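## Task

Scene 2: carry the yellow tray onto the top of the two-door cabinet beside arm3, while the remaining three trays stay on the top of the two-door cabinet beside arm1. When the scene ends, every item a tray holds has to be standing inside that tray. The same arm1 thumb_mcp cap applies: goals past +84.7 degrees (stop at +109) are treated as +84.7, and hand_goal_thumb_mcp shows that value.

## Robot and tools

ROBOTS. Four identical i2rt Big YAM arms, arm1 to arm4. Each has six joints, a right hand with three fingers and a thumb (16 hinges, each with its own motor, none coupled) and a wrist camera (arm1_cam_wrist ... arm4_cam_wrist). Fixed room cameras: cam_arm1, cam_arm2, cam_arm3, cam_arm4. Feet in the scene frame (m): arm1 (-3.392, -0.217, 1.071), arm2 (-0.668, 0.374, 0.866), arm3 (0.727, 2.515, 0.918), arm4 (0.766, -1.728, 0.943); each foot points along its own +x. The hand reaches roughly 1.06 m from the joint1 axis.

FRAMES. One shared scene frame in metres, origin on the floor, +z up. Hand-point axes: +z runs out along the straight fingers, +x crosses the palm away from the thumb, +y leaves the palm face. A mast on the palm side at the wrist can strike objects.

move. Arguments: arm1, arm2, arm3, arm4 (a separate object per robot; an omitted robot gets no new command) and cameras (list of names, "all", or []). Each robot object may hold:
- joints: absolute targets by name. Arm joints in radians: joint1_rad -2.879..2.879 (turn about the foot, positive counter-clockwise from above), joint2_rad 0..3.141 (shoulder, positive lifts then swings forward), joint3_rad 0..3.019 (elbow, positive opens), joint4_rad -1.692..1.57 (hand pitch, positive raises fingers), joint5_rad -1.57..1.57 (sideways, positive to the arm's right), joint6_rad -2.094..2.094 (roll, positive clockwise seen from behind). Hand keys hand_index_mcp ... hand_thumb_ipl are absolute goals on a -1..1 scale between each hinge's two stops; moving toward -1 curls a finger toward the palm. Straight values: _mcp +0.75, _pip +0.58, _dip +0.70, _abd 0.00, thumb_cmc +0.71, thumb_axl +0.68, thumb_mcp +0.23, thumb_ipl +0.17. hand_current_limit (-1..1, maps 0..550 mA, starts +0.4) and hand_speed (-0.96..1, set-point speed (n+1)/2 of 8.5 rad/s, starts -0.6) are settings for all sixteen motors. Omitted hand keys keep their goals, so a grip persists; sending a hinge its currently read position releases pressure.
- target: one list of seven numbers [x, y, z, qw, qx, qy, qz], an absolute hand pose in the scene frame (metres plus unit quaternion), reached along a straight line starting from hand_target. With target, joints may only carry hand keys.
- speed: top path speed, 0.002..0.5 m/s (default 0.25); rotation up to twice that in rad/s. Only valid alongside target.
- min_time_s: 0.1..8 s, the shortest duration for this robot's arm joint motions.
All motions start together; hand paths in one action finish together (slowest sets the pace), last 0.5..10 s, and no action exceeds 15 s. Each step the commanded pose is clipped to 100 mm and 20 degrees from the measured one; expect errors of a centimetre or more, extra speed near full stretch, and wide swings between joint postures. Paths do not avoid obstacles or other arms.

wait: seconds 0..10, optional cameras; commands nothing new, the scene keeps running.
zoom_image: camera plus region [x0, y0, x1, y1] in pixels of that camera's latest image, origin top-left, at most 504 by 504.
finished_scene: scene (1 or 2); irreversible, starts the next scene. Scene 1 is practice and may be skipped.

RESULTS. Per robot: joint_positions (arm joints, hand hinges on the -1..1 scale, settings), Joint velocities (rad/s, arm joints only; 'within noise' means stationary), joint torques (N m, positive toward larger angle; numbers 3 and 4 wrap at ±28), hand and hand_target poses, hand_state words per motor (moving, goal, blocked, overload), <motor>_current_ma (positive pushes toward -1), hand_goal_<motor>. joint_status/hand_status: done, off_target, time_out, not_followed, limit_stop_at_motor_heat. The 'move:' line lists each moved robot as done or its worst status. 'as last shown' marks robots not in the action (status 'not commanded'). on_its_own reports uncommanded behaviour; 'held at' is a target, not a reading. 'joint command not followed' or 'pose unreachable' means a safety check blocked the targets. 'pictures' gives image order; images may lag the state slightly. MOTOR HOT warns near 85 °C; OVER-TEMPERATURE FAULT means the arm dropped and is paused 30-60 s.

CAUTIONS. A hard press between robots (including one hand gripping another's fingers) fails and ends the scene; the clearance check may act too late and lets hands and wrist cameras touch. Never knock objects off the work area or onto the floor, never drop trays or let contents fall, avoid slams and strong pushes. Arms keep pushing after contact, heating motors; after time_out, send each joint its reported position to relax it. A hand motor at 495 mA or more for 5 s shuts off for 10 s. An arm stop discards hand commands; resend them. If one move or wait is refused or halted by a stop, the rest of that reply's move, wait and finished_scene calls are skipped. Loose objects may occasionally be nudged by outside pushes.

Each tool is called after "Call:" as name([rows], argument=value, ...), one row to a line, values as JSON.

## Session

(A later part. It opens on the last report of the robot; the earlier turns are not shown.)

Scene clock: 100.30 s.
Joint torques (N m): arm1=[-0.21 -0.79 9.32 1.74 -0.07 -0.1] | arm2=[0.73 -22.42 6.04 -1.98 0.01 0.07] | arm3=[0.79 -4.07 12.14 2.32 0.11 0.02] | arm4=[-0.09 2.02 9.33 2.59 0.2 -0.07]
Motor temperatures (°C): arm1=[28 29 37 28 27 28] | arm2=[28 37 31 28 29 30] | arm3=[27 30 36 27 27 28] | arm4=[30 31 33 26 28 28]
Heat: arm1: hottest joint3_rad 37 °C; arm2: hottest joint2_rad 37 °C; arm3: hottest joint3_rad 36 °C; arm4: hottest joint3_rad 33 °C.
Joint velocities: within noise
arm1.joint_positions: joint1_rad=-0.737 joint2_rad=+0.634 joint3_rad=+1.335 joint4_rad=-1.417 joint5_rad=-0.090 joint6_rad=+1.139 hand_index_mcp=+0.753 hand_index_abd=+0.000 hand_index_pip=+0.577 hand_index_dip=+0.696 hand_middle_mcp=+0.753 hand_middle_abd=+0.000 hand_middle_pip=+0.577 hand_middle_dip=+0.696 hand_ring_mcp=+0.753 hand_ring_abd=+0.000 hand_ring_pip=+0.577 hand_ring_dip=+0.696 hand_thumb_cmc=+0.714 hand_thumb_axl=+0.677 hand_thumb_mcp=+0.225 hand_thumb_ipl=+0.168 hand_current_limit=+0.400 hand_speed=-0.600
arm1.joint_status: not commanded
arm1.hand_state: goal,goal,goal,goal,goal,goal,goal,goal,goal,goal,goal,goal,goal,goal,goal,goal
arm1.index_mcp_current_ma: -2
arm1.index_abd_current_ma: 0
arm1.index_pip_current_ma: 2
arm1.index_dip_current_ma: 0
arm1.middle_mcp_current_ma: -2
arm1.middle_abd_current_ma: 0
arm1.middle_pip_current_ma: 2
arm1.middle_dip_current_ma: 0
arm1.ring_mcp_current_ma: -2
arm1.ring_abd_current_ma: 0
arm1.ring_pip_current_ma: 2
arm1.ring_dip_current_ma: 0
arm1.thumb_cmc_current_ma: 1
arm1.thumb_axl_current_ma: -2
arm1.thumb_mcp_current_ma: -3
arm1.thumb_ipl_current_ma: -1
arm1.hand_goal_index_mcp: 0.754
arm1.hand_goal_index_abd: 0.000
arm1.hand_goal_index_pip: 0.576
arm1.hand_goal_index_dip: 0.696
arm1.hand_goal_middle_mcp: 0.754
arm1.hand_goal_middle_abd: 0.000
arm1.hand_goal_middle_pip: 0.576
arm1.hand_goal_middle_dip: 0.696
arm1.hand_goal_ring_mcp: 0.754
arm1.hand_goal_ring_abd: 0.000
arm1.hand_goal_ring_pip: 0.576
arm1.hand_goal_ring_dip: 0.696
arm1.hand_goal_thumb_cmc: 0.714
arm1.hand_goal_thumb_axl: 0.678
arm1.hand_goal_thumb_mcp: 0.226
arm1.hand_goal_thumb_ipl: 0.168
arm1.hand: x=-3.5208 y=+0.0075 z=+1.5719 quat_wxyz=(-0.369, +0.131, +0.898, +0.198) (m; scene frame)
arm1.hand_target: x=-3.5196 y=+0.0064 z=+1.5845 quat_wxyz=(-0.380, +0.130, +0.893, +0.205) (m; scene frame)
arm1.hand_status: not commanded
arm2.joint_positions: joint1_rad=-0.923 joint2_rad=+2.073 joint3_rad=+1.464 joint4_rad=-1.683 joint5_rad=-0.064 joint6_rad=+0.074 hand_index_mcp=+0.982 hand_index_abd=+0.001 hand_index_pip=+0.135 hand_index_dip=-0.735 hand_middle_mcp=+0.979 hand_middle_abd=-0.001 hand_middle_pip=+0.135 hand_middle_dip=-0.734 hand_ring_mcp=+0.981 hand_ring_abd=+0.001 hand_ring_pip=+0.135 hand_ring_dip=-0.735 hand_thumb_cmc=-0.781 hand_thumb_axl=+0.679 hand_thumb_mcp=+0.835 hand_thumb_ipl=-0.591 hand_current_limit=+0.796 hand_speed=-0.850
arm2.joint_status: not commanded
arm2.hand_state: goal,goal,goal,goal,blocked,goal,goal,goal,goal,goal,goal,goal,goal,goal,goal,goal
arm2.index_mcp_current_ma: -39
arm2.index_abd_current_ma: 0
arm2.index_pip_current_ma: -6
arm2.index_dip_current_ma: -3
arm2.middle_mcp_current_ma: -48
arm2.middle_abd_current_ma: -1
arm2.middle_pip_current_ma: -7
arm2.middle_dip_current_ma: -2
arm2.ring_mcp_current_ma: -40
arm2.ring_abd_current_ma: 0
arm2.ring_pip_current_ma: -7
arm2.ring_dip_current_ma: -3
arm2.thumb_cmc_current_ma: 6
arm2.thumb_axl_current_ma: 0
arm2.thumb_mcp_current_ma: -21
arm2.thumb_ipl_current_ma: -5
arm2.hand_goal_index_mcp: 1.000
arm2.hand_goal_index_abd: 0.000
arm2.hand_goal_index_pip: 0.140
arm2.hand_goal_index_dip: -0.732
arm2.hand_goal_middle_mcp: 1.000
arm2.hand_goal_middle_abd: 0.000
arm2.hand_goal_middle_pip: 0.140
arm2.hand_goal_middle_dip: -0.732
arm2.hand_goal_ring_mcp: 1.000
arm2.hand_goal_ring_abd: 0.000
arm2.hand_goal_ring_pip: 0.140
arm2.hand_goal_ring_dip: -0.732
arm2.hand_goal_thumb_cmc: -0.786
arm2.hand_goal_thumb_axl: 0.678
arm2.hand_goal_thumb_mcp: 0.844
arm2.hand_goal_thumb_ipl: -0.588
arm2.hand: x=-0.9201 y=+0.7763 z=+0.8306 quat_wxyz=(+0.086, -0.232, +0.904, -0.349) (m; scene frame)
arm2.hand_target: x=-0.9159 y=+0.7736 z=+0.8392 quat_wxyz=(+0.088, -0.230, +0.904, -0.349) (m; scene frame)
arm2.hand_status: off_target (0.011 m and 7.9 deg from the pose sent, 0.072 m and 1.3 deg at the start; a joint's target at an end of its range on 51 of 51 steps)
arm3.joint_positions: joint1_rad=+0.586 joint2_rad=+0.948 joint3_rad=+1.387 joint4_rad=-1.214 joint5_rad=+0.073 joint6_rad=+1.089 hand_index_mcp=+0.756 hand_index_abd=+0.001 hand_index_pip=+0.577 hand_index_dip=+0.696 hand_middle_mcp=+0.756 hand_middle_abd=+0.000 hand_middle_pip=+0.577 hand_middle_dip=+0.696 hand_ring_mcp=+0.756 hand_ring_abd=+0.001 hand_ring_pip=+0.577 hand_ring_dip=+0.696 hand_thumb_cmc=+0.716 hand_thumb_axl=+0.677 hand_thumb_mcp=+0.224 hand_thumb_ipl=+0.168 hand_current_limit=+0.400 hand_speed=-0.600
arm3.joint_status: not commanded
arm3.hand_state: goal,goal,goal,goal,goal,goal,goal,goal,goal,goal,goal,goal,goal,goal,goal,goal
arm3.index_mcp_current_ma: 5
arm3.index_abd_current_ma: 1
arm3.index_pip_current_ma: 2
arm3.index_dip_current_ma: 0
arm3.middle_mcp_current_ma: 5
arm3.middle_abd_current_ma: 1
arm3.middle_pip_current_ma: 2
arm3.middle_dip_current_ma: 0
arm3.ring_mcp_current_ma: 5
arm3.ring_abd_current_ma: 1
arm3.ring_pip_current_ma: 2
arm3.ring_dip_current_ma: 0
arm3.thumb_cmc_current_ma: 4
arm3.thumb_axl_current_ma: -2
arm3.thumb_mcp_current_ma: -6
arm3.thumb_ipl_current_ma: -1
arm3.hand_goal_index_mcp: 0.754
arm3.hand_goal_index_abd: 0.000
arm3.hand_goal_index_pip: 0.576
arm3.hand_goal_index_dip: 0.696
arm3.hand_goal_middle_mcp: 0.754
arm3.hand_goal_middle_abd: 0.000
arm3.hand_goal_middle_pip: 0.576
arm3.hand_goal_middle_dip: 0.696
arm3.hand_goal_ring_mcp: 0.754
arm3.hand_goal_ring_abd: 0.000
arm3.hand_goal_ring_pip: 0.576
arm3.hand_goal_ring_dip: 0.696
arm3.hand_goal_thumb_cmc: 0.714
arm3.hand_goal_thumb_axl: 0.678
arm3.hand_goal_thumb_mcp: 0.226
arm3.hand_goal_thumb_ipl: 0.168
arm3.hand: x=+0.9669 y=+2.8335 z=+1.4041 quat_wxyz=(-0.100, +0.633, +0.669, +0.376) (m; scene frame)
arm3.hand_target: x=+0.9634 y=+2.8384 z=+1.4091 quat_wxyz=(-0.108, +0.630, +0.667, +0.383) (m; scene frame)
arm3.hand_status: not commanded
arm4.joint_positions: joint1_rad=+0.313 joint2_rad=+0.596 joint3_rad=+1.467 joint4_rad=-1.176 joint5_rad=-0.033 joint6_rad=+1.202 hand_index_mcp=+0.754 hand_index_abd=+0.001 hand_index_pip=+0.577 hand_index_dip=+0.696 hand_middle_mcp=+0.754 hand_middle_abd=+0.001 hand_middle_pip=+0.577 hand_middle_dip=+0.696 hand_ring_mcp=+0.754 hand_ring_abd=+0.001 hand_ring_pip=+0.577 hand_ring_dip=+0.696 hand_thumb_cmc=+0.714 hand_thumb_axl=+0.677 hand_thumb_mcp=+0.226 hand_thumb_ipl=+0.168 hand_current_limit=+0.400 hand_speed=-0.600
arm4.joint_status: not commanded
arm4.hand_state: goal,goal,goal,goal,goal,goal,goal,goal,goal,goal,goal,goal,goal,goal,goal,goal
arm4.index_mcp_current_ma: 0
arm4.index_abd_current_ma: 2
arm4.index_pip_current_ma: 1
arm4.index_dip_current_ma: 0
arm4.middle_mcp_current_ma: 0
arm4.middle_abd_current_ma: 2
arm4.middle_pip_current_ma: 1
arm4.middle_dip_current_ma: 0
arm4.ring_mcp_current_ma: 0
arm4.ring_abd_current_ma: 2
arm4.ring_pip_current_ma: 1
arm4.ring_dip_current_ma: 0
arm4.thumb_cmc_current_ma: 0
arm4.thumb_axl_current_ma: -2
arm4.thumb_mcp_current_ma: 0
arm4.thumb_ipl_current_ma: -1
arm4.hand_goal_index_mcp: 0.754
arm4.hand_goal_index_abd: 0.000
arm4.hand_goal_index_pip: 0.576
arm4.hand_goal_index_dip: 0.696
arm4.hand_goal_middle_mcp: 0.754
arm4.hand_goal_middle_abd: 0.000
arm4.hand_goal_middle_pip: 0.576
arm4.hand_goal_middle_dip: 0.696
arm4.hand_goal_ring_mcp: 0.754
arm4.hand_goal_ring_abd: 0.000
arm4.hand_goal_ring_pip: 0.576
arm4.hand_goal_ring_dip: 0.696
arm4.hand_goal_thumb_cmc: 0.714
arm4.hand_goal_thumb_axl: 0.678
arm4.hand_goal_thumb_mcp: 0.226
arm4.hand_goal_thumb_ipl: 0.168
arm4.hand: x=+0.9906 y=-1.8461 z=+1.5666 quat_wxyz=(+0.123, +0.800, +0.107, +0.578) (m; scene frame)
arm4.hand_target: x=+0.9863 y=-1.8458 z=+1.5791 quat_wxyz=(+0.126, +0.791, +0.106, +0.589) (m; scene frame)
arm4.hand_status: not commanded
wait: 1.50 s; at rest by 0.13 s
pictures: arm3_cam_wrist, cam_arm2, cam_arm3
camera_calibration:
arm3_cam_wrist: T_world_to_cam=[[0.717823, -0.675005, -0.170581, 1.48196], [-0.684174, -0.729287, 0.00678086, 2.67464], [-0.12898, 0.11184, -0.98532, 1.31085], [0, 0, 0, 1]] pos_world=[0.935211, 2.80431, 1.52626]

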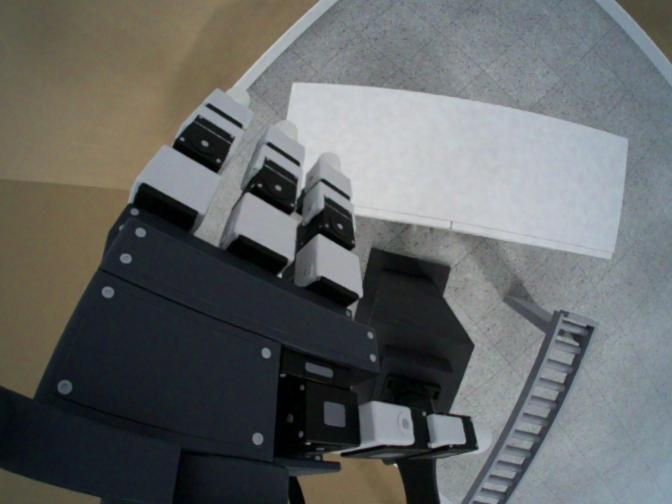

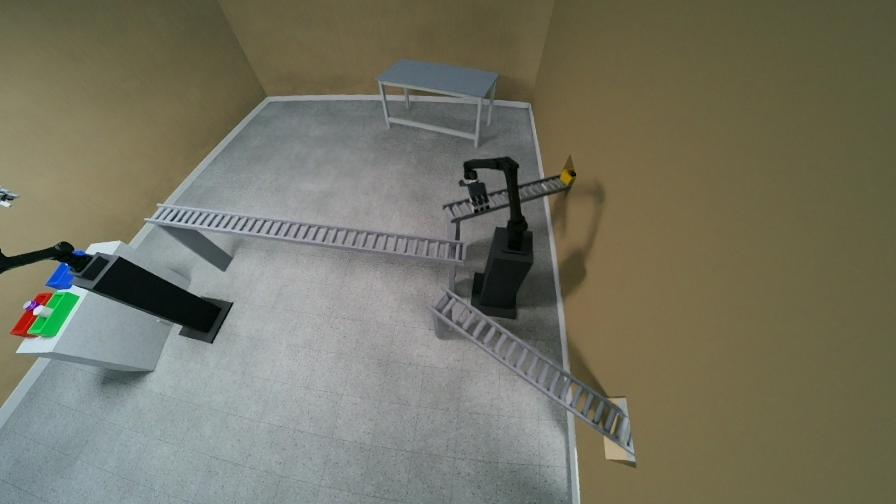

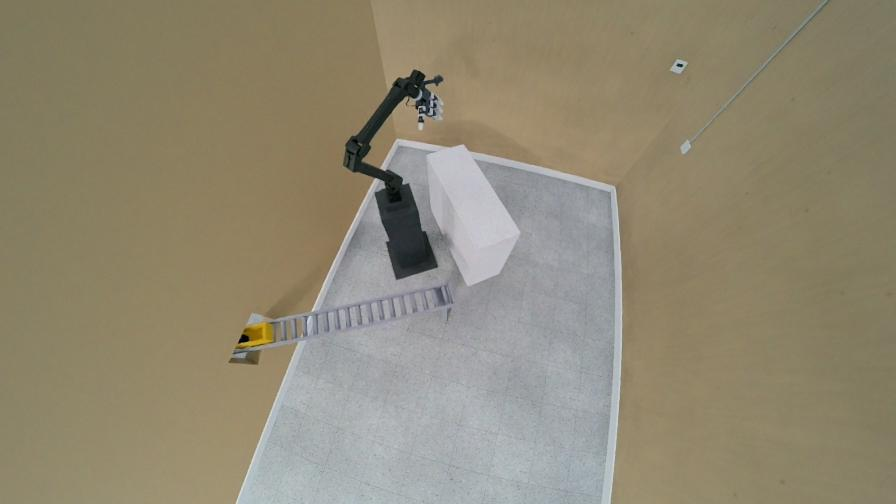

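Call:
move(arm3={"joints":{"joint1_rad":-1.05,"joint2_rad":0.95,"joint3_rad":1.393,"joint4_rad":-1.2,"joint5_rad":0.074,"joint6_rad":1.1,"hand_current_limit":0.796,"hand_speed":-0.5,"hand_index_mcp":1.0,"hand_middle_mcp":1.0,"hand_ring_mcp":1.0,"hand_index_pip":0.139,"hand_middle_pip":0.139,"hand_ring_pip":0.139,"hand_index_dip":-0.732,"hand_middle_dip":-0.732,"hand_ring_dip":-0.732,"hand_thumb_cmc":-0.57,"hand_thumb_mcp":0.843,"hand_thumb_ipl":-0.589}}, arm2={"joints":{"joint1_rad":-0.3,"joint2_rad":1.0,"joint3_rad":1.4,"joint4_rad":-1.2}})

Call:
wait(seconds=2, cameras=["cam_arm3","arm3_cam_wrist"])

Call:
zoom_image(camera="cam_arm3", region=[360, 250, 480, 340])

Call:
zoom_image(camera="arm3_cam_wrist", region=[380, 60, 580, 210])

Scene clock: 102.60 s.
Joint torques (N m): arm1=[-0.21 -1.08 9.22 1.73 -0.07 -0.09] | arm2=[1.08 -4.89 11.71 2.25 -0.01 0.06] | arm3=[-1.38 -3.96 12.16 2.32 0.07 0.02] | arm4=[-0.03 1.96 9.35 2.61 0.2 -0.07]
Motor temperatures (°C): arm1=[28 29 37 28 27 28] | arm2=[28 37 31 28 29 30] | arm3=[27 30 36 27 27 28] | arm4=[30 31 33 26 28 28]
Heat: arm1: hottest joint3_rad 37 °C; arm2: hottest joint2_rad 37 °C; arm3: hottest joint3_rad 36 °C; arm4: hottest joint3_rad 33 °C.
move: arm2 done; arm3 done
Joint velocities: within noise
arm1, arm4: as last shown
arm2.joint_positions: joint1_rad=-0.303 joint2_rad=+0.988 joint3_rad=+1.399 joint4_rad=-1.208 joint5_rad=-0.063 joint6_rad=+0.074 hand_index_mcp=+1.000 hand_index_abd=+0.001 hand_index_pip=+0.139 hand_index_dip=-0.735 hand_middle_mcp=+1.000 hand_middle_abd=-0.001 hand_middle_pip=+0.139 hand_middle_dip=-0.734 hand_ring_mcp=+1.000 hand_ring_abd=+0.001 hand_ring_pip=+0.139 hand_ring_dip=-0.735 hand_thumb_cmc=-0.786 hand_thumb_axl=+0.679 hand_thumb_mcp=+0.842 hand_thumb_ipl=-0.591 hand_current_limit=+0.796 hand_speed=-0.850
arm2.joint_status: all done
arm2.hand_state: goal,goal,goal,goal,goal,goal,goal,goal,goal,goal,goal,goal,goal,goal,goal,goal
arm2.index_mcp_current_ma: 0
arm2.index_abd_current_ma: 0
arm2.index_pip_current_ma: -1
arm2.index_dip_current_ma: -3
arm2.middle_mcp_current_ma: 0
arm2.middle_abd_current_ma: -1
arm2.middle_pip_current_ma: -1
arm2.middle_dip_current_ma: -2
arm2.ring_mcp_current_ma: 0
arm2.ring_abd_current_ma: 0
arm2.ring_pip_current_ma: -1
arm2.ring_dip_current_ma: -3
arm2.thumb_cmc_current_ma: 0
arm2.thumb_axl_current_ma: 0
arm2.thumb_mcp_current_ma: -3
arm2.thumb_ipl_current_ma: -5
arm2.hand_goal_index_mcp: 1.000
arm2.hand_goal_index_abd: 0.000
arm2.hand_goal_index_pip: 0.140
arm2.hand_goal_index_dip: -0.732
arm2.hand_goal_middle_mcp: 1.000
arm2.hand_goal_middle_abd: 0.000
arm2.hand_goal_middle_pip: 0.140
arm2.hand_goal_middle_dip: -0.732
arm2.hand_goal_ring_mcp: 1.000
arm2.hand_goal_ring_abd: 0.000
arm2.hand_goal_ring_pip: 0.140
arm2.hand_goal_ring_dip: -0.732
arm2.hand_goal_thumb_cmc: -0.786
arm2.hand_goal_thumb_axl: 0.678
arm2.hand_goal_thumb_mcp: 0.844
arm2.hand_goal_thumb_ipl: -0.588
arm2.on_its_own: hand_middle_mcp moved +0.021 to your old target +1.000
arm2.hand: x=-1.0866 y=+0.5546 z=+1.3812 quat_wxyz=(-0.254, -0.509, +0.773, +0.279) (m; scene frame)
arm2.hand_target: x=-1.0920 y=+0.5561 z=+1.3783 quat_wxyz=(-0.253, -0.509, +0.774, +0.278) (m; scene frame)
arm2.hand_status: not commanded
arm3.joint_positions: joint1_rad=-1.036 joint2_rad=+0.948 joint3_rad=+1.387 joint4_rad=-1.214 joint5_rad=+0.074 joint6_rad=+1.090 hand_index_mcp=+1.000 hand_index_abd=+0.001 hand_index_pip=+0.144 hand_index_dip=-0.729 hand_middle_mcp=+1.000 hand_middle_abd=+0.000 hand_middle_pip=+0.144 hand_middle_dip=-0.729 hand_ring_mcp=+1.000 hand_ring_abd=+0.001 hand_ring_pip=+0.144 hand_ring_dip=-0.729 hand_thumb_cmc=-0.560 hand_thumb_axl=+0.677 hand_thumb_mcp=+0.840 hand_thumb_ipl=-0.587 hand_current_limit=+0.796 hand_speed=-0.500
arm3.joint_status: all done
arm3.hand_state: goal,goal,goal,goal,goal,goal,goal,goal,goal,goal,goal,goal,goal,goal,goal,goal
arm3.index_mcp_current_ma: 0
arm3.index_abd_current_ma: 1
arm3.index_pip_current_ma: 10
arm3.index_dip_current_ma: 7
arm3.middle_mcp_current_ma: 0
arm3.middle_abd_current_ma: 1
arm3.middle_pip_current_ma: 10
arm3.middle_dip_current_ma: 7
arm3.ring_mcp_current_ma: 0
arm3.ring_abd_current_ma: 1
arm3.ring_pip_current_ma: 11
arm3.ring_dip_current_ma: 9
arm3.thumb_cmc_current_ma: 30
arm3.thumb_axl_current_ma: -2
arm3.thumb_mcp_current_ma: -16
arm3.thumb_ipl_current_ma: 4
arm3.hand_goal_index_mcp: 1.000
arm3.hand_goal_index_abd: 0.000
arm3.hand_goal_index_pip: 0.140
arm3.hand_goal_index_dip: -0.732
arm3.hand_goal_middle_mcp: 1.000
arm3.hand_goal_middle_abd: 0.000
arm3.hand_goal_middle_pip: 0.140
arm3.hand_goal_middle_dip: -0.732
arm3.hand_goal_ring_mcp: 1.000
arm3.hand_goal_ring_abd: 0.000
arm3.hand_goal_ring_pip: 0.140
arm3.hand_goal_ring_dip: -0.732
arm3.hand_goal_thumb_cmc: -0.570
arm3.hand_goal_thumb_axl: 0.678
arm3.hand_goal_thumb_mcp: 0.844
arm3.hand_goal_thumb_ipl: -0.588
arm3.hand: x=+1.0333 y=+2.2571 z=+1.4032 quat_wxyz=(+0.203, +0.922, +0.001, +0.331) (m; scene frame)
arm3.hand_target: x=+1.0314 y=+2.2519 z=+1.4079 quat_wxyz=(+0.207, +0.918, -0.010, +0.338) (m; scene frame)
arm3.hand_status: not commanded
pictures: none

Scene clock: 104.60 s.
Joint torques (N m): arm1=[-0.09 -0.91 9.28 1.77 -0.07 -0.09] | arm2=[1.14 -4.89 11.59 2.25 -0.01 0.06] | arm3=[-1.44 -4.01 12.15 2.33 0.08 0.03] | arm4=[-0.09 2.02 9.36 2.59 0.2 -0.07]
Motor temperatures (°C): arm1=[28 29 37 28 27 28] | arm2=[28 36 32 28 29 30] | arm3=[27 30 36 27 27 28] | arm4=[30 31 33 26 28 28]
Heat: arm1: hottest joint3_rad 37 °C; arm2: hottest joint2_rad 36 °C; arm3: hottest joint3_rad 36 °C; arm4: hottest joint3_rad 33 °C.
Joint velocities: within noise
arm1.joint_positions: joint1_rad=-0.737 joint2_rad=+0.634 joint3_rad=+1.335 joint4_rad=-1.417 joint5_rad=-0.090 joint6_rad=+1.139 hand_index_mcp=+0.753 hand_index_abd=+0.000 hand_index_pip=+0.577 hand_index_dip=+0.696 hand_middle_mcp=+0.753 hand_middle_abd=+0.000 hand_middle_pip=+0.577 hand_middle_dip=+0.696 hand_ring_mcp=+0.753 hand_ring_abd=+0.000 hand_ring_pip=+0.577 hand_ring_dip=+0.696 hand_thumb_cmc=+0.714 hand_thumb_axl=+0.677 hand_thumb_mcp=+0.225 hand_thumb_ipl=+0.168 hand_current_limit=+0.400 hand_speed=-0.600
arm1.joint_status: not commanded
arm1.hand_state: goal,goal,goal,goal,goal,goal,goal,goal,goal,goal,goal,goal,goal,goal,goal,goal
arm1.index_mcp_current_ma: -2
arm1.index_abd_current_ma: 0
arm1.index_pip_current_ma: 2
arm1.index_dip_current_ma: 0
arm1.middle_mcp_current_ma: -2
arm1.middle_abd_current_ma: 0
arm1.middle_pip_current_ma: 2
arm1.middle_dip_current_ma: 0
arm1.ring_mcp_current_ma: -2
arm1.ring_abd_current_ma: 0
arm1.ring_pip_current_ma: 2
arm1.ring_dip_current_ma: 0
arm1.thumb_cmc_current_ma: 1
arm1.thumb_axl_current_ma: -2
arm1.thumb_mcp_current_ma: -3
arm1.thumb_ipl_current_ma: -1
arm1.hand_goal_index_mcp: 0.754
arm1.hand_goal_index_abd: 0.000
arm1.hand_goal_index_pip: 0.576
arm1.hand_goal_index_dip: 0.696
arm1.hand_goal_middle_mcp: 0.754
arm1.hand_goal_middle_abd: 0.000
arm1.hand_goal_middle_pip: 0.576
arm1.hand_goal_middle_dip: 0.696
arm1.hand_goal_ring_mcp: 0.754
arm1.hand_goal_ring_abd: 0.000
arm1.hand_goal_ring_pip: 0.576
arm1.hand_goal_ring_dip: 0.696
arm1.hand_goal_thumb_cmc: 0.714
arm1.hand_goal_thumb_axl: 0.678
arm1.hand_goal_thumb_mcp: 0.226
arm1.hand_goal_thumb_ipl: 0.168
arm1.hand: x=-3.5208 y=+0.0075 z=+1.5719 quat_wxyz=(-0.369, +0.131, +0.898, +0.198) (m; scene frame)
arm1.hand_target: x=-3.5196 y=+0.0064 z=+1.5845 quat_wxyz=(-0.380, +0.130, +0.893, +0.205) (m; scene frame)
arm1.hand_status: not commanded
arm2.joint_positions: joint1_rad=-0.303 joint2_rad=+0.988 joint3_rad=+1.399 joint4_rad=-1.208 joint5_rad=-0.063 joint6_rad=+0.074 hand_index_mcp=+1.000 hand_index_abd=+0.001 hand_index_pip=+0.139 hand_index_dip=-0.735 hand_middle_mcp=+1.000 hand_middle_abd=-0.001 hand_middle_pip=+0.139 hand_middle_dip=-0.734 hand_ring_mcp=+1.000 hand_ring_abd=+0.001 hand_ring_pip=+0.139 hand_ring_dip=-0.735 hand_thumb_cmc=-0.786 hand_thumb_axl=+0.679 hand_thumb_mcp=+0.842 hand_thumb_ipl=-0.591 hand_current_limit=+0.796 hand_speed=-0.850
arm2.joint_status: all done
arm2.hand_state: goal,goal,goal,goal,goal,goal,goal,goal,goal,goal,goal,goal,goal,goal,goal,goal
arm2.index_mcp_current_ma: 0
arm2.index_abd_current_ma: 0
arm2.index_pip_current_ma: -1
arm2.index_dip_current_ma: -3
arm2.middle_mcp_current_ma: 0
arm2.middle_abd_current_ma: -1
arm2.middle_pip_current_ma: -1
arm2.middle_dip_current_ma: -2
arm2.ring_mcp_current_ma: 0
arm2.ring_abd_current_ma: 0
arm2.ring_pip_current_ma: -1
arm2.ring_dip_current_ma: -3
arm2.thumb_cmc_current_ma: 0
arm2.thumb_axl_current_ma: 0
arm2.thumb_mcp_current_ma: -3
arm2.thumb_ipl_current_ma: -5
arm2.hand_goal_index_mcp: 1.000
arm2.hand_goal_index_abd: 0.000
arm2.hand_goal_index_pip: 0.140
arm2.hand_goal_index_dip: -0.732
arm2.hand_goal_middle_mcp: 1.000
arm2.hand_goal_middle_abd: 0.000
arm2.hand_goal_middle_pip: 0.140
arm2.hand_goal_middle_dip: -0.732
arm2.hand_goal_ring_mcp: 1.000
arm2.hand_goal_ring_abd: 0.000
arm2.hand_goal_ring_pip: 0.140
arm2.hand_goal_ring_dip: -0.732
arm2.hand_goal_thumb_cmc: -0.786
arm2.hand_goal_thumb_axl: 0.678
arm2.hand_goal_thumb_mcp: 0.844
arm2.hand_goal_thumb_ipl: -0.588
arm2.hand: x=-1.0866 y=+0.5546 z=+1.3812 quat_wxyz=(-0.254, -0.509, +0.773, +0.279) (m; scene frame)
arm2.hand_target: x=-1.0920 y=+0.5561 z=+1.3783 quat_wxyz=(-0.253, -0.509, +0.774, +0.278) (m; scene frame)
arm2.hand_status: not commanded
arm3.joint_positions: joint1_rad=-1.036 joint2_rad=+0.948 joint3_rad=+1.387 joint4_rad=-1.214 joint5_rad=+0.074 joint6_rad=+1.090 hand_index_mcp=+1.000 hand_index_abd=+0.001 hand_index_pip=+0.144 hand_index_dip=-0.729 hand_middle_mcp=+1.000 hand_middle_abd=+0.000 hand_middle_pip=+0.144 hand_middle_dip=-0.729 hand_ring_mcp=+1.000 hand_ring_abd=+0.001 hand_ring_pip=+0.144 hand_ring_dip=-0.729 hand_thumb_cmc=-0.560 hand_thumb_axl=+0.677 hand_thumb_mcp=+0.840 hand_thumb_ipl=-0.587 hand_current_limit=+0.796 hand_speed=-0.500
arm3.joint_status: all done
arm3.hand_state: goal,goal,goal,goal,goal,goal,goal,goal,goal,goal,goal,goal,goal,goal,goal,goal
arm3.index_mcp_current_ma: 0
arm3.index_abd_current_ma: 1
arm3.index_pip_current_ma: 10
arm3.index_dip_current_ma: 7
arm3.middle_mcp_current_ma: 0
arm3.middle_abd_current_ma: 1
arm3.middle_pip_current_ma: 10
arm3.middle_dip_current_ma: 7
arm3.ring_mcp_current_ma: 0
arm3.ring_abd_current_ma: 1
arm3.ring_pip_current_ma: 11
arm3.ring_dip_current_ma: 9
arm3.thumb_cmc_current_ma: 30
arm3.thumb_axl_current_ma: -2
arm3.thumb_mcp_current_ma: -16
arm3.thumb_ipl_current_ma: 4
arm3.hand_goal_index_mcp: 1.000
arm3.hand_goal_index_abd: 0.000
arm3.hand_goal_index_pip: 0.140
arm3.hand_goal_index_dip: -0.732
arm3.hand_goal_middle_mcp: 1.000
arm3.hand_goal_middle_abd: 0.000
arm3.hand_goal_middle_pip: 0.140
arm3.hand_goal_middle_dip: -0.732
arm3.hand_goal_ring_mcp: 1.000
arm3.hand_goal_ring_abd: 0.000
arm3.hand_goal_ring_pip: 0.140
arm3.hand_goal_ring_dip: -0.732
arm3.hand_goal_thumb_cmc: -0.570
arm3.hand_goal_thumb_axl: 0.678
arm3.hand_goal_thumb_mcp: 0.844
arm3.hand_goal_thumb_ipl: -0.588
arm3.hand: x=+1.0333 y=+2.2571 z=+1.4032 quat_wxyz=(+0.203, +0.922, +0.001, +0.331) (m; scene frame)
arm3.hand_target: x=+1.0314 y=+2.2519 z=+1.4079 quat_wxyz=(+0.207, +0.918, -0.010, +0.338) (m; scene frame)
arm3.hand_status: not commanded
arm4.joint_positions: joint1_rad=+0.313 joint2_rad=+0.596 joint3_rad=+1.467 joint4_rad=-1.176 joint5_rad=-0.033 joint6_rad=+1.202 hand_index_mcp=+0.754 hand_index_abd=+0.001 hand_index_pip=+0.577 hand_index_dip=+0.696 hand_middle_mcp=+0.754 hand_middle_abd=+0.001 hand_middle_pip=+0.577 hand_middle_dip=+0.696 hand_ring_mcp=+0.754 hand_ring_abd=+0.001 hand_ring_pip=+0.577 hand_ring_dip=+0.696 hand_thumb_cmc=+0.714 hand_thumb_axl=+0.677 hand_thumb_mcp=+0.226 hand_thumb_ipl=+0.168 hand_current_limit=+0.400 hand_speed=-0.600
arm4.joint_status: not commanded
arm4.hand_state: goal,goal,goal,goal,goal,goal,goal,goal,goal,goal,goal,goal,goal,goal,goal,goal
arm4.index_mcp_current_ma: 0
arm4.index_abd_current_ma: 2
arm4.index_pip_current_ma: 1
arm4.index_dip_current_ma: 0
arm4.middle_mcp_current_ma: 0
arm4.middle_abd_current_ma: 2
arm4.middle_pip_current_ma: 1
arm4.middle_dip_current_ma: 0
arm4.ring_mcp_current_ma: 0
arm4.ring_abd_current_ma: 2
arm4.ring_pip_current_ma: 1
arm4.ring_dip_current_ma: 0
arm4.thumb_cmc_current_ma: 0
arm4.thumb_axl_current_ma: -2
arm4.thumb_mcp_current_ma: 0
arm4.thumb_ipl_current_ma: -1
arm4.hand_goal_index_mcp: 0.754
arm4.hand_goal_index_abd: 0.000
arm4.hand_goal_index_pip: 0.576
arm4.hand_goal_index_dip: 0.696
arm4.hand_goal_middle_mcp: 0.754
arm4.hand_goal_middle_abd: 0.000
arm4.hand_goal_middle_pip: 0.576
arm4.hand_goal_middle_dip: 0.696
arm4.hand_goal_ring_mcp: 0.754
arm4.hand_goal_ring_abd: 0.000
arm4.hand_goal_ring_pip: 0.576
arm4.hand_goal_ring_dip: 0.696
arm4.hand_goal_thumb_cmc: 0.714
arm4.hand_goal_thumb_axl: 0.678
arm4.hand_goal_thumb_mcp: 0.226
arm4.hand_goal_thumb_ipl: 0.168
arm4.hand: x=+0.9906 y=-1.8461 z=+1.5666 quat_wxyz=(+0.123, +0.800, +0.107, +0.578) (m; scene frame)
arm4.hand_target: x=+0.9863 y=-1.8458 z=+1.5791 quat_wxyz=(+0.126, +0.791, +0.106, +0.589) (m; scene frame)
arm4.hand_status: not commanded
wait: 2.00 s; at rest by 0.27 s
pictures: arm3_cam_wrist, cam_arm3
camera_calibration:
arm3_cam_wrist: T_world_to_cam=[[-0.71206, -0.680885, -0.171366, 2.53692], [-0.692228, 0.721621, 0.00913774, -0.970111], [0.11744, 0.125131, -0.985165, 1.09814], [0, 0, 0, 1]] pos_world=[1.00594, 2.28999, 1.52546]

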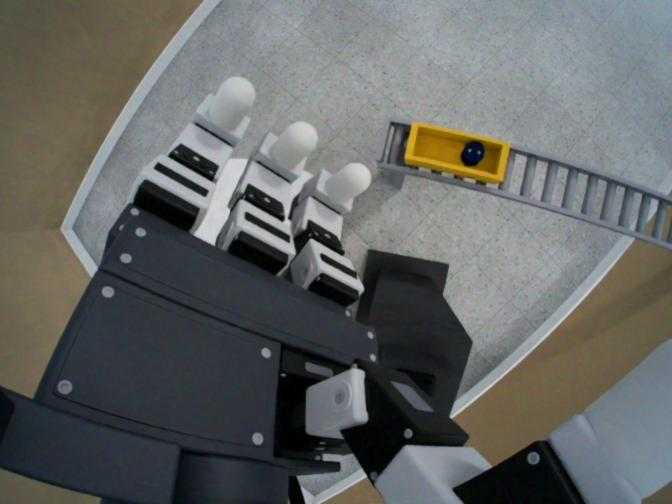

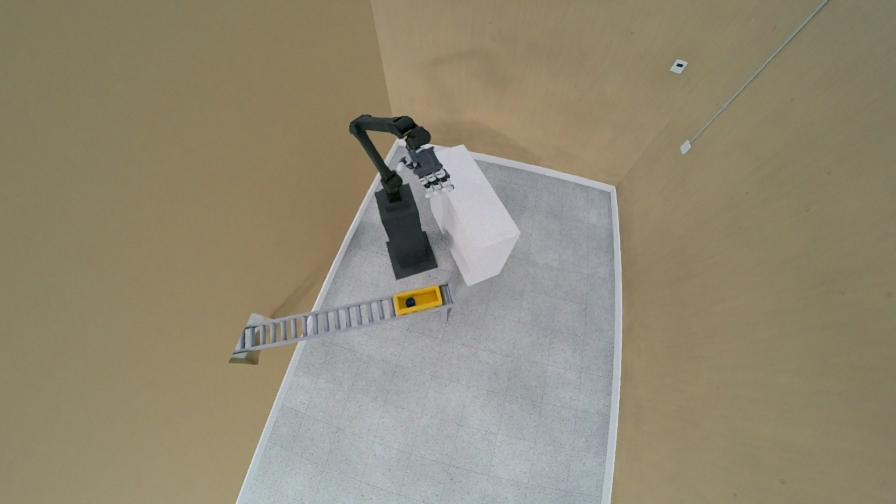

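Scaled by 4.200 from the camera's 896x504 image, which has a finer 1280x720 frame.

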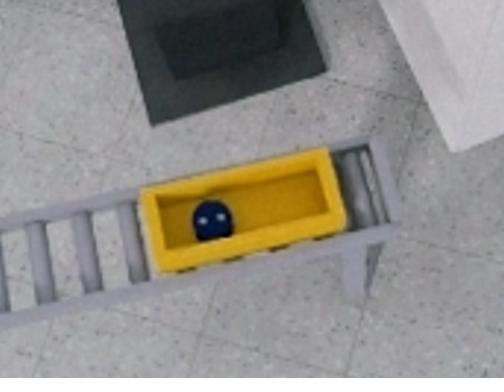

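Scaled by 2.520 from the camera's 672x504 image, which has a finer 960x720 frame.

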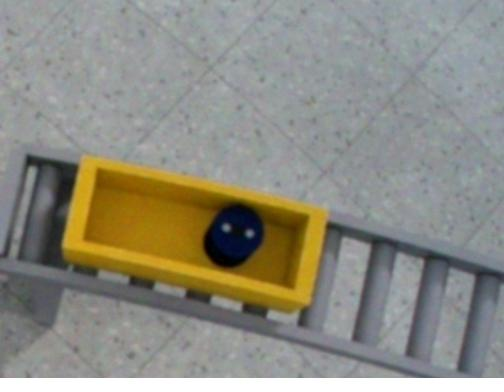

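Call:
move(cameras=["arm3_cam_wrist","cam_arm3"])

Call:
zoom_image(camera="arm3_cam_wrist", region=[395, 110, 465, 180])

Call:
zoom_image(camera="arm3_cam_wrist", region=[450, 120, 520, 190])

Scene clock: 105.10 s.
Joint torques (N m): arm1=[0.09 -0.79 9.21 1.77 -0.06 -0.1] | arm2=[1.14 -4.89 11.59 2.24 -0.01 0.06] | arm3=[-1.26 -4.01 12.15 2.3 0.08 0.03] | arm4=[-0.09 2.02 9.36 2.59 0.2 -0.07]
Motor temperatures (°C): arm1=[28 29 37 28 27 28] | arm2=[28 36 32 28 29 30] | arm3=[27 30 36 27 27 28] | arm4=[30 31 33 26 28 28]
Heat: arm1: hottest joint3_rad 37 °C; arm2: hottest joint2_rad 36 °C; arm3: hottest joint3_rad 36 °C; arm4: hottest joint3_rad 33 °C.
Joint velocities: within noise
arm1.joint_positions: joint1_rad=-0.737 joint2_rad=+0.634 joint3_rad=+1.335 joint4_rad=-1.417 joint5_rad=-0.090 joint6_rad=+1.139 hand_index_mcp=+0.753 hand_index_abd=+0.000 hand_index_pip=+0.577 hand_index_dip=+0.696 hand_middle_mcp=+0.753 hand_middle_abd=+0.000 hand_middle_pip=+0.577 hand_middle_dip=+0.696 hand_ring_mcp=+0.753 hand_ring_abd=+0.000 hand_ring_pip=+0.577 hand_ring_dip=+0.696 hand_thumb_cmc=+0.714 hand_thumb_axl=+0.677 hand_thumb_mcp=+0.225 hand_thumb_ipl=+0.168 hand_current_limit=+0.400 hand_speed=-0.600
arm1.joint_status: not commanded
arm1.hand_state: goal,goal,goal,goal,goal,goal,goal,goal,goal,goal,goal,goal,goal,goal,goal,goal
arm1.index_mcp_current_ma: -2
arm1.index_abd_current_ma: 0
arm1.index_pip_current_ma: 2
arm1.index_dip_current_ma: 0
arm1.middle_mcp_current_ma: -2
arm1.middle_abd_current_ma: 0
arm1.middle_pip_current_ma: 2
arm1.middle_dip_current_ma: 0
arm1.ring_mcp_current_ma: -2
arm1.ring_abd_current_ma: 0
arm1.ring_pip_current_ma: 2
arm1.ring_dip_current_ma: 0
arm1.thumb_cmc_current_ma: 1
arm1.thumb_axl_current_ma: -2
arm1.thumb_mcp_current_ma: -3
arm1.thumb_ipl_current_ma: -1
arm1.hand_goal_index_mcp: 0.754
arm1.hand_goal_index_abd: 0.000
arm1.hand_goal_index_pip: 0.576
arm1.hand_goal_index_dip: 0.696
arm1.hand_goal_middle_mcp: 0.754
arm1.hand_goal_middle_abd: 0.000
arm1.hand_goal_middle_pip: 0.576
arm1.hand_goal_middle_dip: 0.696
arm1.hand_goal_ring_mcp: 0.754
arm1.hand_goal_ring_abd: 0.000
arm1.hand_goal_ring_pip: 0.576
arm1.hand_goal_ring_dip: 0.696
arm1.hand_goal_thumb_cmc: 0.714
arm1.hand_goal_thumb_axl: 0.678
arm1.hand_goal_thumb_mcp: 0.226
arm1.hand_goal_thumb_ipl: 0.168
arm1.hand: x=-3.5208 y=+0.0075 z=+1.5719 quat_wxyz=(-0.369, +0.131, +0.898, +0.198) (m; scene frame)
arm1.hand_target: x=-3.5196 y=+0.0064 z=+1.5845 quat_wxyz=(-0.380, +0.130, +0.893, +0.205) (m; scene frame)
arm1.hand_status: not commanded
arm2.joint_positions: joint1_rad=-0.303 joint2_rad=+0.988 joint3_rad=+1.399 joint4_rad=-1.208 joint5_rad=-0.063 joint6_rad=+0.074 hand_index_mcp=+1.000 hand_index_abd=+0.001 hand_index_pip=+0.139 hand_index_dip=-0.735 hand_middle_mcp=+1.000 hand_middle_abd=-0.001 hand_middle_pip=+0.139 hand_middle_dip=-0.734 hand_ring_mcp=+1.000 hand_ring_abd=+0.001 hand_ring_pip=+0.139 hand_ring_dip=-0.735 hand_thumb_cmc=-0.786 hand_thumb_axl=+0.679 hand_thumb_mcp=+0.842 hand_thumb_ipl=-0.591 hand_current_limit=+0.796 hand_speed=-0.850
arm2.joint_status: all done
arm2.hand_state: goal,goal,goal,goal,goal,goal,goal,goal,goal,goal,goal,goal,goal,goal,goal,goal
arm2.index_mcp_current_ma: 0
arm2.index_abd_current_ma: 0
arm2.index_pip_current_ma: -1
arm2.index_dip_current_ma: -3
arm2.middle_mcp_current_ma: 0
arm2.middle_abd_current_ma: -1
arm2.middle_pip_current_ma: -1
arm2.middle_dip_current_ma: -2
arm2.ring_mcp_current_ma: 0
arm2.ring_abd_current_ma: 0
arm2.ring_pip_current_ma: -1
arm2.ring_dip_current_ma: -3
arm2.thumb_cmc_current_ma: 0
arm2.thumb_axl_current_ma: 0
arm2.thumb_mcp_current_ma: -3
arm2.thumb_ipl_current_ma: -5
arm2.hand_goal_index_mcp: 1.000
arm2.hand_goal_index_abd: 0.000
arm2.hand_goal_index_pip: 0.140
arm2.hand_goal_index_dip: -0.732
arm2.hand_goal_middle_mcp: 1.000
arm2.hand_goal_middle_abd: 0.000
arm2.hand_goal_middle_pip: 0.140
arm2.hand_goal_middle_dip: -0.732
arm2.hand_goal_ring_mcp: 1.000
arm2.hand_goal_ring_abd: 0.000
arm2.hand_goal_ring_pip: 0.140
arm2.hand_goal_ring_dip: -0.732
arm2.hand_goal_thumb_cmc: -0.786
arm2.hand_goal_thumb_axl: 0.678
arm2.hand_goal_thumb_mcp: 0.844
arm2.hand_goal_thumb_ipl: -0.588
arm2.hand: x=-1.0866 y=+0.5546 z=+1.3812 quat_wxyz=(-0.254, -0.509, +0.773, +0.279) (m; scene frame)
arm2.hand_target: x=-1.0920 y=+0.5561 z=+1.3783 quat_wxyz=(-0.253, -0.509, +0.774, +0.278) (m; scene frame)
arm2.hand_status: not commanded
arm3.joint_positions: joint1_rad=-1.036 joint2_rad=+0.948 joint3_rad=+1.387 joint4_rad=-1.214 joint5_rad=+0.074 joint6_rad=+1.090 hand_index_mcp=+1.000 hand_index_abd=+0.001 hand_index_pip=+0.144 hand_index_dip=-0.729 hand_middle_mcp=+1.000 hand_middle_abd=+0.000 hand_middle_pip=+0.144 hand_middle_dip=-0.729 hand_ring_mcp=+1.000 hand_ring_abd=+0.001 hand_ring_pip=+0.144 hand_ring_dip=-0.729 hand_thumb_cmc=-0.560 hand_thumb_axl=+0.677 hand_thumb_mcp=+0.840 hand_thumb_ipl=-0.587 hand_current_limit=+0.796 hand_speed=-0.500
arm3.joint_status: all done
arm3.hand_state: goal,goal,goal,goal,goal,goal,goal,goal,goal,goal,goal,goal,goal,goal,goal,goal
arm3.index_mcp_current_ma: 0
arm3.index_abd_current_ma: 1
arm3.index_pip_current_ma: 10
arm3.index_dip_current_ma: 7
arm3.middle_mcp_current_ma: 0
arm3.middle_abd_current_ma: 1
arm3.middle_pip_current_ma: 10
arm3.middle_dip_current_ma: 7
arm3.ring_mcp_current_ma: 0
arm3.ring_abd_current_ma: 1
arm3.ring_pip_current_ma: 11
arm3.ring_dip_current_ma: 9
arm3.thumb_cmc_current_ma: 30
arm3.thumb_axl_current_ma: -2
arm3.thumb_mcp_current_ma: -16
arm3.thumb_ipl_current_ma: 4
arm3.hand_goal_index_mcp: 1.000
arm3.hand_goal_index_abd: 0.000
arm3.hand_goal_index_pip: 0.140
arm3.hand_goal_index_dip: -0.732
arm3.hand_goal_middle_mcp: 1.000
arm3.hand_goal_middle_abd: 0.000
arm3.hand_goal_middle_pip: 0.140
arm3.hand_goal_middle_dip: -0.732
arm3.hand_goal_ring_mcp: 1.000
arm3.hand_goal_ring_abd: 0.000
arm3.hand_goal_ring_pip: 0.140
arm3.hand_goal_ring_dip: -0.732
arm3.hand_goal_thumb_cmc: -0.570
arm3.hand_goal_thumb_axl: 0.678
arm3.hand_goal_thumb_mcp: 0.844
arm3.hand_goal_thumb_ipl: -0.588
arm3.hand: x=+1.0333 y=+2.2571 z=+1.4032 quat_wxyz=(+0.203, +0.922, +0.001, +0.331) (m; scene frame)
arm3.hand_target: x=+1.0314 y=+2.2519 z=+1.4079 quat_wxyz=(+0.207, +0.918, -0.010, +0.338) (m; scene frame)
arm3.hand_status: not commanded
arm4.joint_positions: joint1_rad=+0.313 joint2_rad=+0.596 joint3_rad=+1.467 joint4_rad=-1.176 joint5_rad=-0.033 joint6_rad=+1.202 hand_index_mcp=+0.754 hand_index_abd=+0.001 hand_index_pip=+0.577 hand_index_dip=+0.696 hand_middle_mcp=+0.754 hand_middle_abd=+0.001 hand_middle_pip=+0.577 hand_middle_dip=+0.696 hand_ring_mcp=+0.754 hand_ring_abd=+0.001 hand_ring_pip=+0.577 hand_ring_dip=+0.696 hand_thumb_cmc=+0.714 hand_thumb_axl=+0.677 hand_thumb_mcp=+0.226 hand_thumb_ipl=+0.168 hand_current_limit=+0.400 hand_speed=-0.600
arm4.joint_status: not commanded
arm4.hand_state: goal,goal,goal,goal,goal,goal,goal,goal,goal,goal,goal,goal,goal,goal,goal,goal
arm4.index_mcp_current_ma: 0
arm4.index_abd_current_ma: 2
arm4.index_pip_current_ma: 1
arm4.index_dip_current_ma: 0
arm4.middle_mcp_current_ma: 0
arm4.middle_abd_current_ma: 2
arm4.middle_pip_current_ma: 1
arm4.middle_dip_current_ma: 0
arm4.ring_mcp_current_ma: 0
arm4.ring_abd_current_ma: 2
arm4.ring_pip_current_ma: 1
arm4.ring_dip_current_ma: 0
arm4.thumb_cmc_current_ma: 0
arm4.thumb_axl_current_ma: -2
arm4.thumb_mcp_current_ma: 0
arm4.thumb_ipl_current_ma: -1
arm4.hand_goal_index_mcp: 0.754
arm4.hand_goal_index_abd: 0.000
arm4.hand_goal_index_pip: 0.576
arm4.hand_goal_index_dip: 0.696
arm4.hand_goal_middle_mcp: 0.754
arm4.hand_goal_middle_abd: 0.000
arm4.hand_goal_middle_pip: 0.576
arm4.hand_goal_middle_dip: 0.696
arm4.hand_goal_ring_mcp: 0.754
arm4.hand_goal_ring_abd: 0.000
arm4.hand_goal_ring_pip: 0.576
arm4.hand_goal_ring_dip: 0.696
arm4.hand_goal_thumb_cmc: 0.714
arm4.hand_goal_thumb_axl: 0.678
arm4.hand_goal_thumb_mcp: 0.226
arm4.hand_goal_thumb_ipl: 0.168
arm4.hand: x=+0.9906 y=-1.8461 z=+1.5666 quat_wxyz=(+0.123, +0.800, +0.107, +0.578) (m; scene frame)
arm4.hand_target: x=+0.9863 y=-1.8458 z=+1.5791 quat_wxyz=(+0.126, +0.791, +0.106, +0.589) (m; scene frame)
arm4.hand_status: not commanded
pictures: arm3_cam_wrist, cam_arm3
camera_calibration:
arm3_cam_wrist: T_world_to_cam=[[-0.71206, -0.680885, -0.171366, 2.53692], [-0.692228, 0.721621, 0.00913774, -0.970111], [0.11744, 0.125131, -0.985165, 1.09814], [0, 0, 0, 1]] pos_world=[1.00594, 2.28999, 1.52546]

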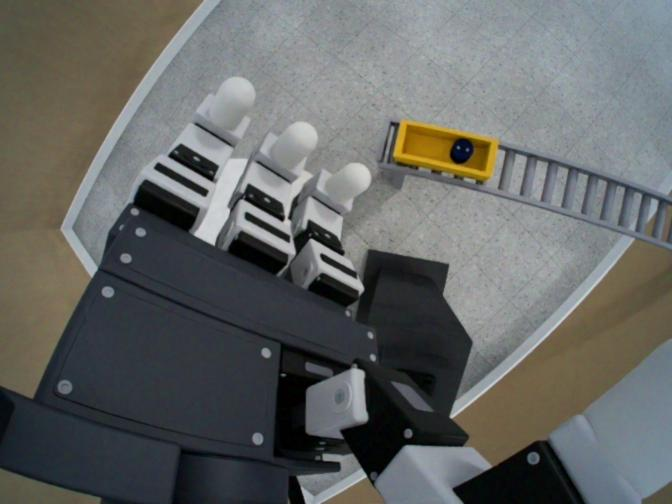

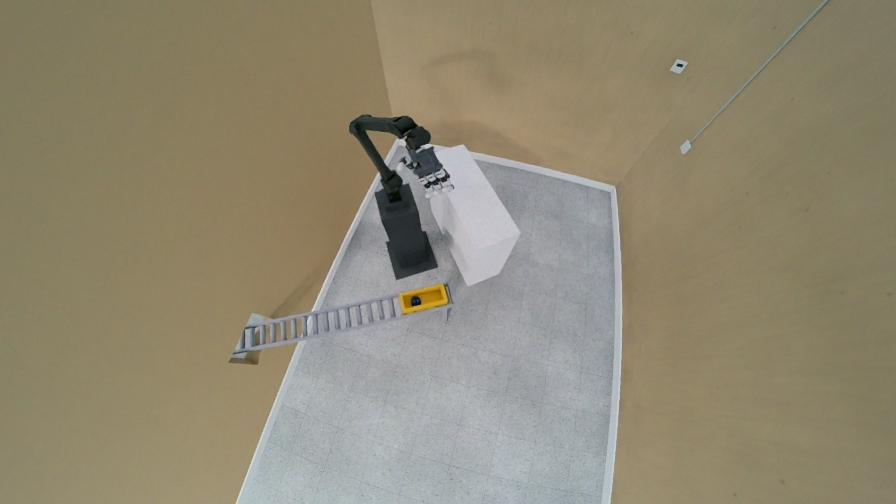

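Scaled by 7.200 from the camera's 672x504 image, which has a finer 960x720 frame.

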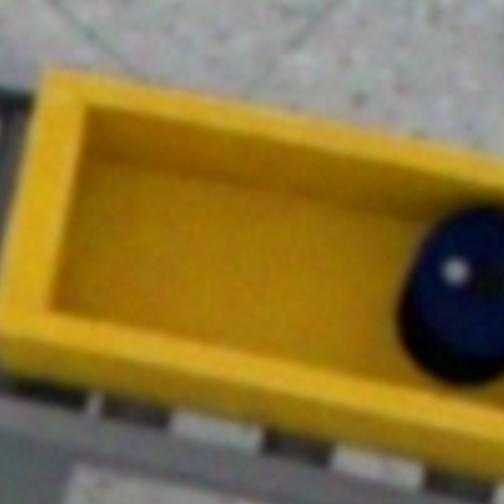

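Scaled by 7.200 from the camera's 672x504 image, which has a finer 960x720 frame.

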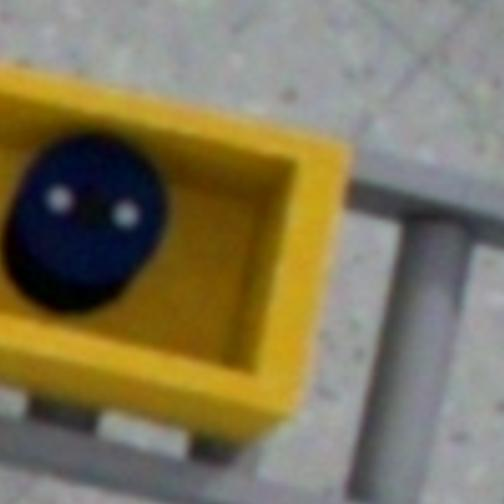

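Call:
zoom_image(camera="cam_arm3", region=[390, 270, 470, 330])

Call:
zoom_image(camera="cam_arm3", region=[410, 130, 530, 290])

Scaled by 6.300 from the camera's 896x504 image, which has a finer 1280x720 frame.

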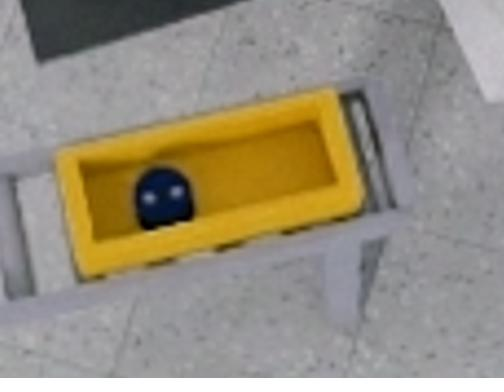

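Scaled by 3.150 from the camera's 896x504 image, which has a finer 1280x720 frame.

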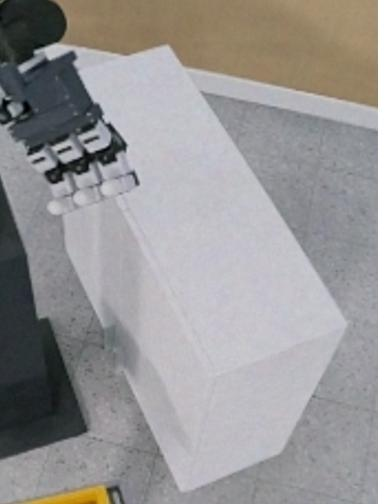

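Call:
move(arm3={"joints":{"joint1_rad":-1.6,"joint2_rad":1.9,"joint3_rad":1.6,"joint4_rad":-1.4,"joint5_rad":0.0,"joint6_rad":0.3,"hand_index_pip":0.2,"hand_middle_pip":0.2,"hand_ring_pip":0.2,"hand_index_dip":-0.9,"hand_middle_dip":-0.9,"hand_ring_dip":-0.9,"hand_thumb_cmc":-0.68,"hand_thumb_mcp":0.75,"hand_thumb_ipl":-0.4}})

Call:
move(arm3={"joints":{"joint1_rad":-1.6,"joint2_rad":2.60,"joint3_rad":2.07,"joint4_rad":-1.66,"joint5_rad":-0.017,"joint6_rad":0.035},"min_time_s":1.5}, cameras=["arm3_cam_wrist","cam_arm3"])

Call:
zoom_image(camera="cam_arm3", region=[390, 250, 470, 330])

Scene clock: 115.03 s.
Joint torques (N m): arm1=[0.03 -0.85 9.22 1.78 -0.07 -0.1] | arm2=[1.14 -4.89 11.58 2.25 0 0.06] | arm3=[-0.15 -16.73 11.44 -0.58 -0.04 -0.09] | arm4=[-0.09 2.02 9.35 2.59 0.2 -0.07]
Motor temperatures (°C): arm1=[28 29 37 28 27 28] | arm2=[28 35 33 28 29 30] | arm3=[27 30 37 27 27 28] | arm4=[30 31 33 26 28 28]
Heat: arm1: hottest joint3_rad 37 °C; arm2: hottest joint2_rad 35 °C; arm3: hottest joint3_rad 37 °C; arm4: hottest joint3_rad 33 °C.
move: arm3 done
Joint velocities: within noise
arm1, arm2, arm4: as last shown
arm3.joint_positions: joint1_rad=-1.601 joint2_rad=+1.896 joint3_rad=+1.580 joint4_rad=-1.390 joint5_rad=+0.001 joint6_rad=+0.311 hand_index_mcp=+0.997 hand_index_abd=+0.001 hand_index_pip=+0.199 hand_index_dip=-0.897 hand_middle_mcp=+0.998 hand_middle_abd=+0.000 hand_middle_pip=+0.199 hand_middle_dip=-0.897 hand_ring_mcp=+0.997 hand_ring_abd=+0.001 hand_ring_pip=+0.199 hand_ring_dip=-0.897 hand_thumb_cmc=-0.678 hand_thumb_axl=+0.677 hand_thumb_mcp=+0.748 hand_thumb_ipl=-0.404 hand_current_limit=+0.796 hand_speed=-0.500
arm3.joint_status: all done
arm3.hand_state: goal,goal,goal,goal,goal,goal,goal,goal,goal,goal,goal,goal,goal,goal,goal,goal
arm3.index_mcp_current_ma: -7
arm3.index_abd_current_ma: 1
arm3.index_pip_current_ma: -2
arm3.index_dip_current_ma: 7
arm3.middle_mcp_current_ma: -6
arm3.middle_abd_current_ma: 1
arm3.middle_pip_current_ma: -3
arm3.middle_dip_current_ma: 7
arm3.ring_mcp_current_ma: -7
arm3.ring_abd_current_ma: 1
arm3.ring_pip_current_ma: -3
arm3.ring_dip_current_ma: 8
arm3.thumb_cmc_current_ma: 5
arm3.thumb_axl_current_ma: -2
arm3.thumb_mcp_current_ma: -8
arm3.thumb_ipl_current_ma: -14
arm3.hand_goal_index_mcp: 1.000
arm3.hand_goal_index_abd: 0.000
arm3.hand_goal_index_pip: 0.200
arm3.hand_goal_index_dip: -0.900
arm3.hand_goal_middle_mcp: 1.000
arm3.hand_goal_middle_abd: 0.000
arm3.hand_goal_middle_pip: 0.200
arm3.hand_goal_middle_dip: -0.900
arm3.hand_goal_ring_mcp: 1.000
arm3.hand_goal_ring_abd: 0.000
arm3.hand_goal_ring_pip: 0.200
arm3.hand_goal_ring_dip: -0.900
arm3.hand_goal_thumb_cmc: -0.680
arm3.hand_goal_thumb_axl: 0.678
arm3.hand_goal_thumb_mcp: 0.750
arm3.hand_goal_thumb_ipl: -0.400
arm3.hand: x=+1.0096 y=+1.9715 z=+1.0116 quat_wxyz=(-0.062, +0.990, +0.124, -0.028) (m; scene frame)
arm3.hand_target: x=+1.0137 y=+1.9682 z=+1.0165 quat_wxyz=(-0.060, +0.989, +0.130, -0.027) (m; scene frame)
arm3.hand_status: not commanded
pictures: none

Scene clock: 117.30 s.
Joint torques (N m): arm1=[-0.03 -0.79 9.25 1.8 -0.09 -0.11] | arm2=[1.08 -4.84 11.59 2.25 -0.01 0.07] | arm3=[-0.15 -20.66 10.55 -1.89 -0.14 -0.09] | arm4=[-0.15 1.96 9.35 2.58 0.2 -0.08]
Motor temperatures (°C): arm1=[28 29 37 28 27 28] | arm2=[28 35 34 28 29 30] | arm3=[27 30 37 27 27 28] | arm4=[30 31 33 26 28 28]
Heat: arm1: hottest joint3_rad 37 °C; arm2: hottest joint2_rad 35 °C; arm3: hottest joint3_rad 37 °C; arm4: hottest joint3_rad 33 °C.
move: arm3 done
Joint velocities: within noise
arm1, arm2, arm4: as last shown
arm3.joint_positions: joint1_rad=-1.601 joint2_rad=+2.585 joint3_rad=+2.035 joint4_rad=-1.644 joint5_rad=-0.014 joint6_rad=+0.046 hand_index_mcp=+0.995 hand_index_abd=+0.001 hand_index_pip=+0.199 hand_index_dip=-0.897 hand_middle_mcp=+0.995 hand_middle_abd=+0.000 hand_middle_pip=+0.199 hand_middle_dip=-0.897 hand_ring_mcp=+0.995 hand_ring_abd=+0.001 hand_ring_pip=+0.199 hand_ring_dip=-0.897 hand_thumb_cmc=-0.678 hand_thumb_axl=+0.677 hand_thumb_mcp=+0.748 hand_thumb_ipl=-0.404 hand_current_limit=+0.796 hand_speed=-0.500
arm3.joint_status: all done
arm3.hand_state: goal,goal,goal,goal,goal,goal,goal,goal,goal,goal,goal,goal,goal,goal,goal,goal
arm3.index_mcp_current_ma: -16
arm3.index_abd_current_ma: 1
arm3.index_pip_current_ma: -2
arm3.index_dip_current_ma: 7
arm3.middle_mcp_current_ma: -14
arm3.middle_abd_current_ma: 1
arm3.middle_pip_current_ma: -3
arm3.middle_dip_current_ma: 7
arm3.ring_mcp_current_ma: -14
arm3.ring_abd_current_ma: 1
arm3.ring_pip_current_ma: -3
arm3.ring_dip_current_ma: 8
arm3.thumb_cmc_current_ma: 5
arm3.thumb_axl_current_ma: -2
arm3.thumb_mcp_current_ma: -8
arm3.thumb_ipl_current_ma: -14
arm3.hand_goal_index_mcp: 1.000
arm3.hand_goal_index_abd: 0.000
arm3.hand_goal_index_pip: 0.200
arm3.hand_goal_index_dip: -0.900
arm3.hand_goal_middle_mcp: 1.000
arm3.hand_goal_middle_abd: 0.000
arm3.hand_goal_middle_pip: 0.200
arm3.hand_goal_middle_dip: -0.900
arm3.hand_goal_ring_mcp: 1.000
arm3.hand_goal_ring_abd: 0.000
arm3.hand_goal_ring_pip: 0.200
arm3.hand_goal_ring_dip: -0.900
arm3.hand_goal_thumb_cmc: -0.680
arm3.hand_goal_thumb_axl: 0.678
arm3.hand_goal_thumb_mcp: 0.750
arm3.hand_goal_thumb_ipl: -0.400
arm3.hand: x=+1.0394 y=+1.9690 z=+0.7412 quat_wxyz=(-0.295, +0.921, +0.240, -0.084) (m; scene frame)
arm3.hand_target: x=+1.0449 y=+1.9643 z=+0.7413 quat_wxyz=(-0.294, +0.920, +0.245, -0.081) (m; scene frame)
arm3.hand_status: not commanded
pictures: arm3_cam_wrist, cam_arm3
camera_calibration:
arm3_cam_wrist: T_world_to_cam=[[-0.381204, -0.866471, -0.322352, 2.36508], [-0.394783, -0.162722, 0.90425, 0.0167215], [-0.83596, 0.471963, -0.280038, 0.266702], [0, 0, 0, 1]] pos_world=[1.13113, 1.92612, 0.821955]

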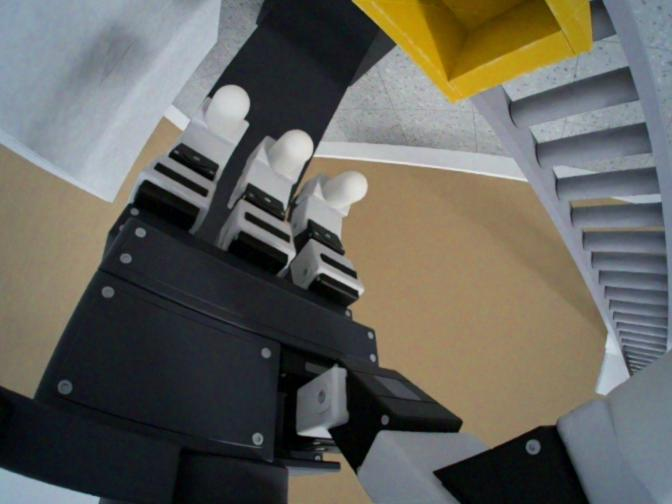

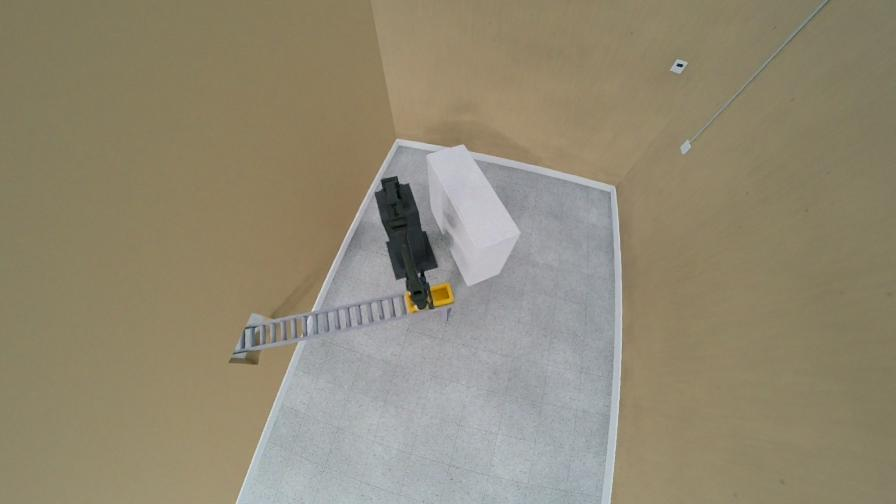

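Scaled by 6.300 from the camera's 896x504 image, which has a finer 1280x720 frame.

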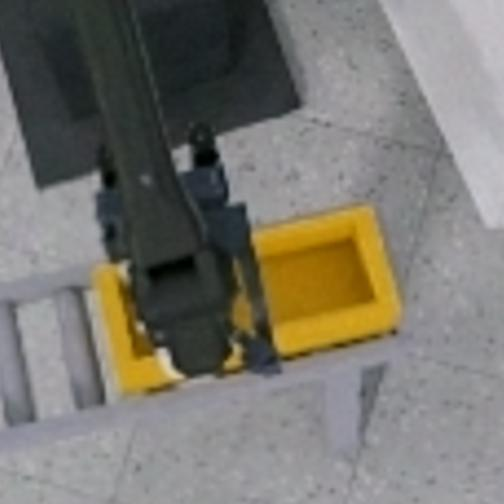

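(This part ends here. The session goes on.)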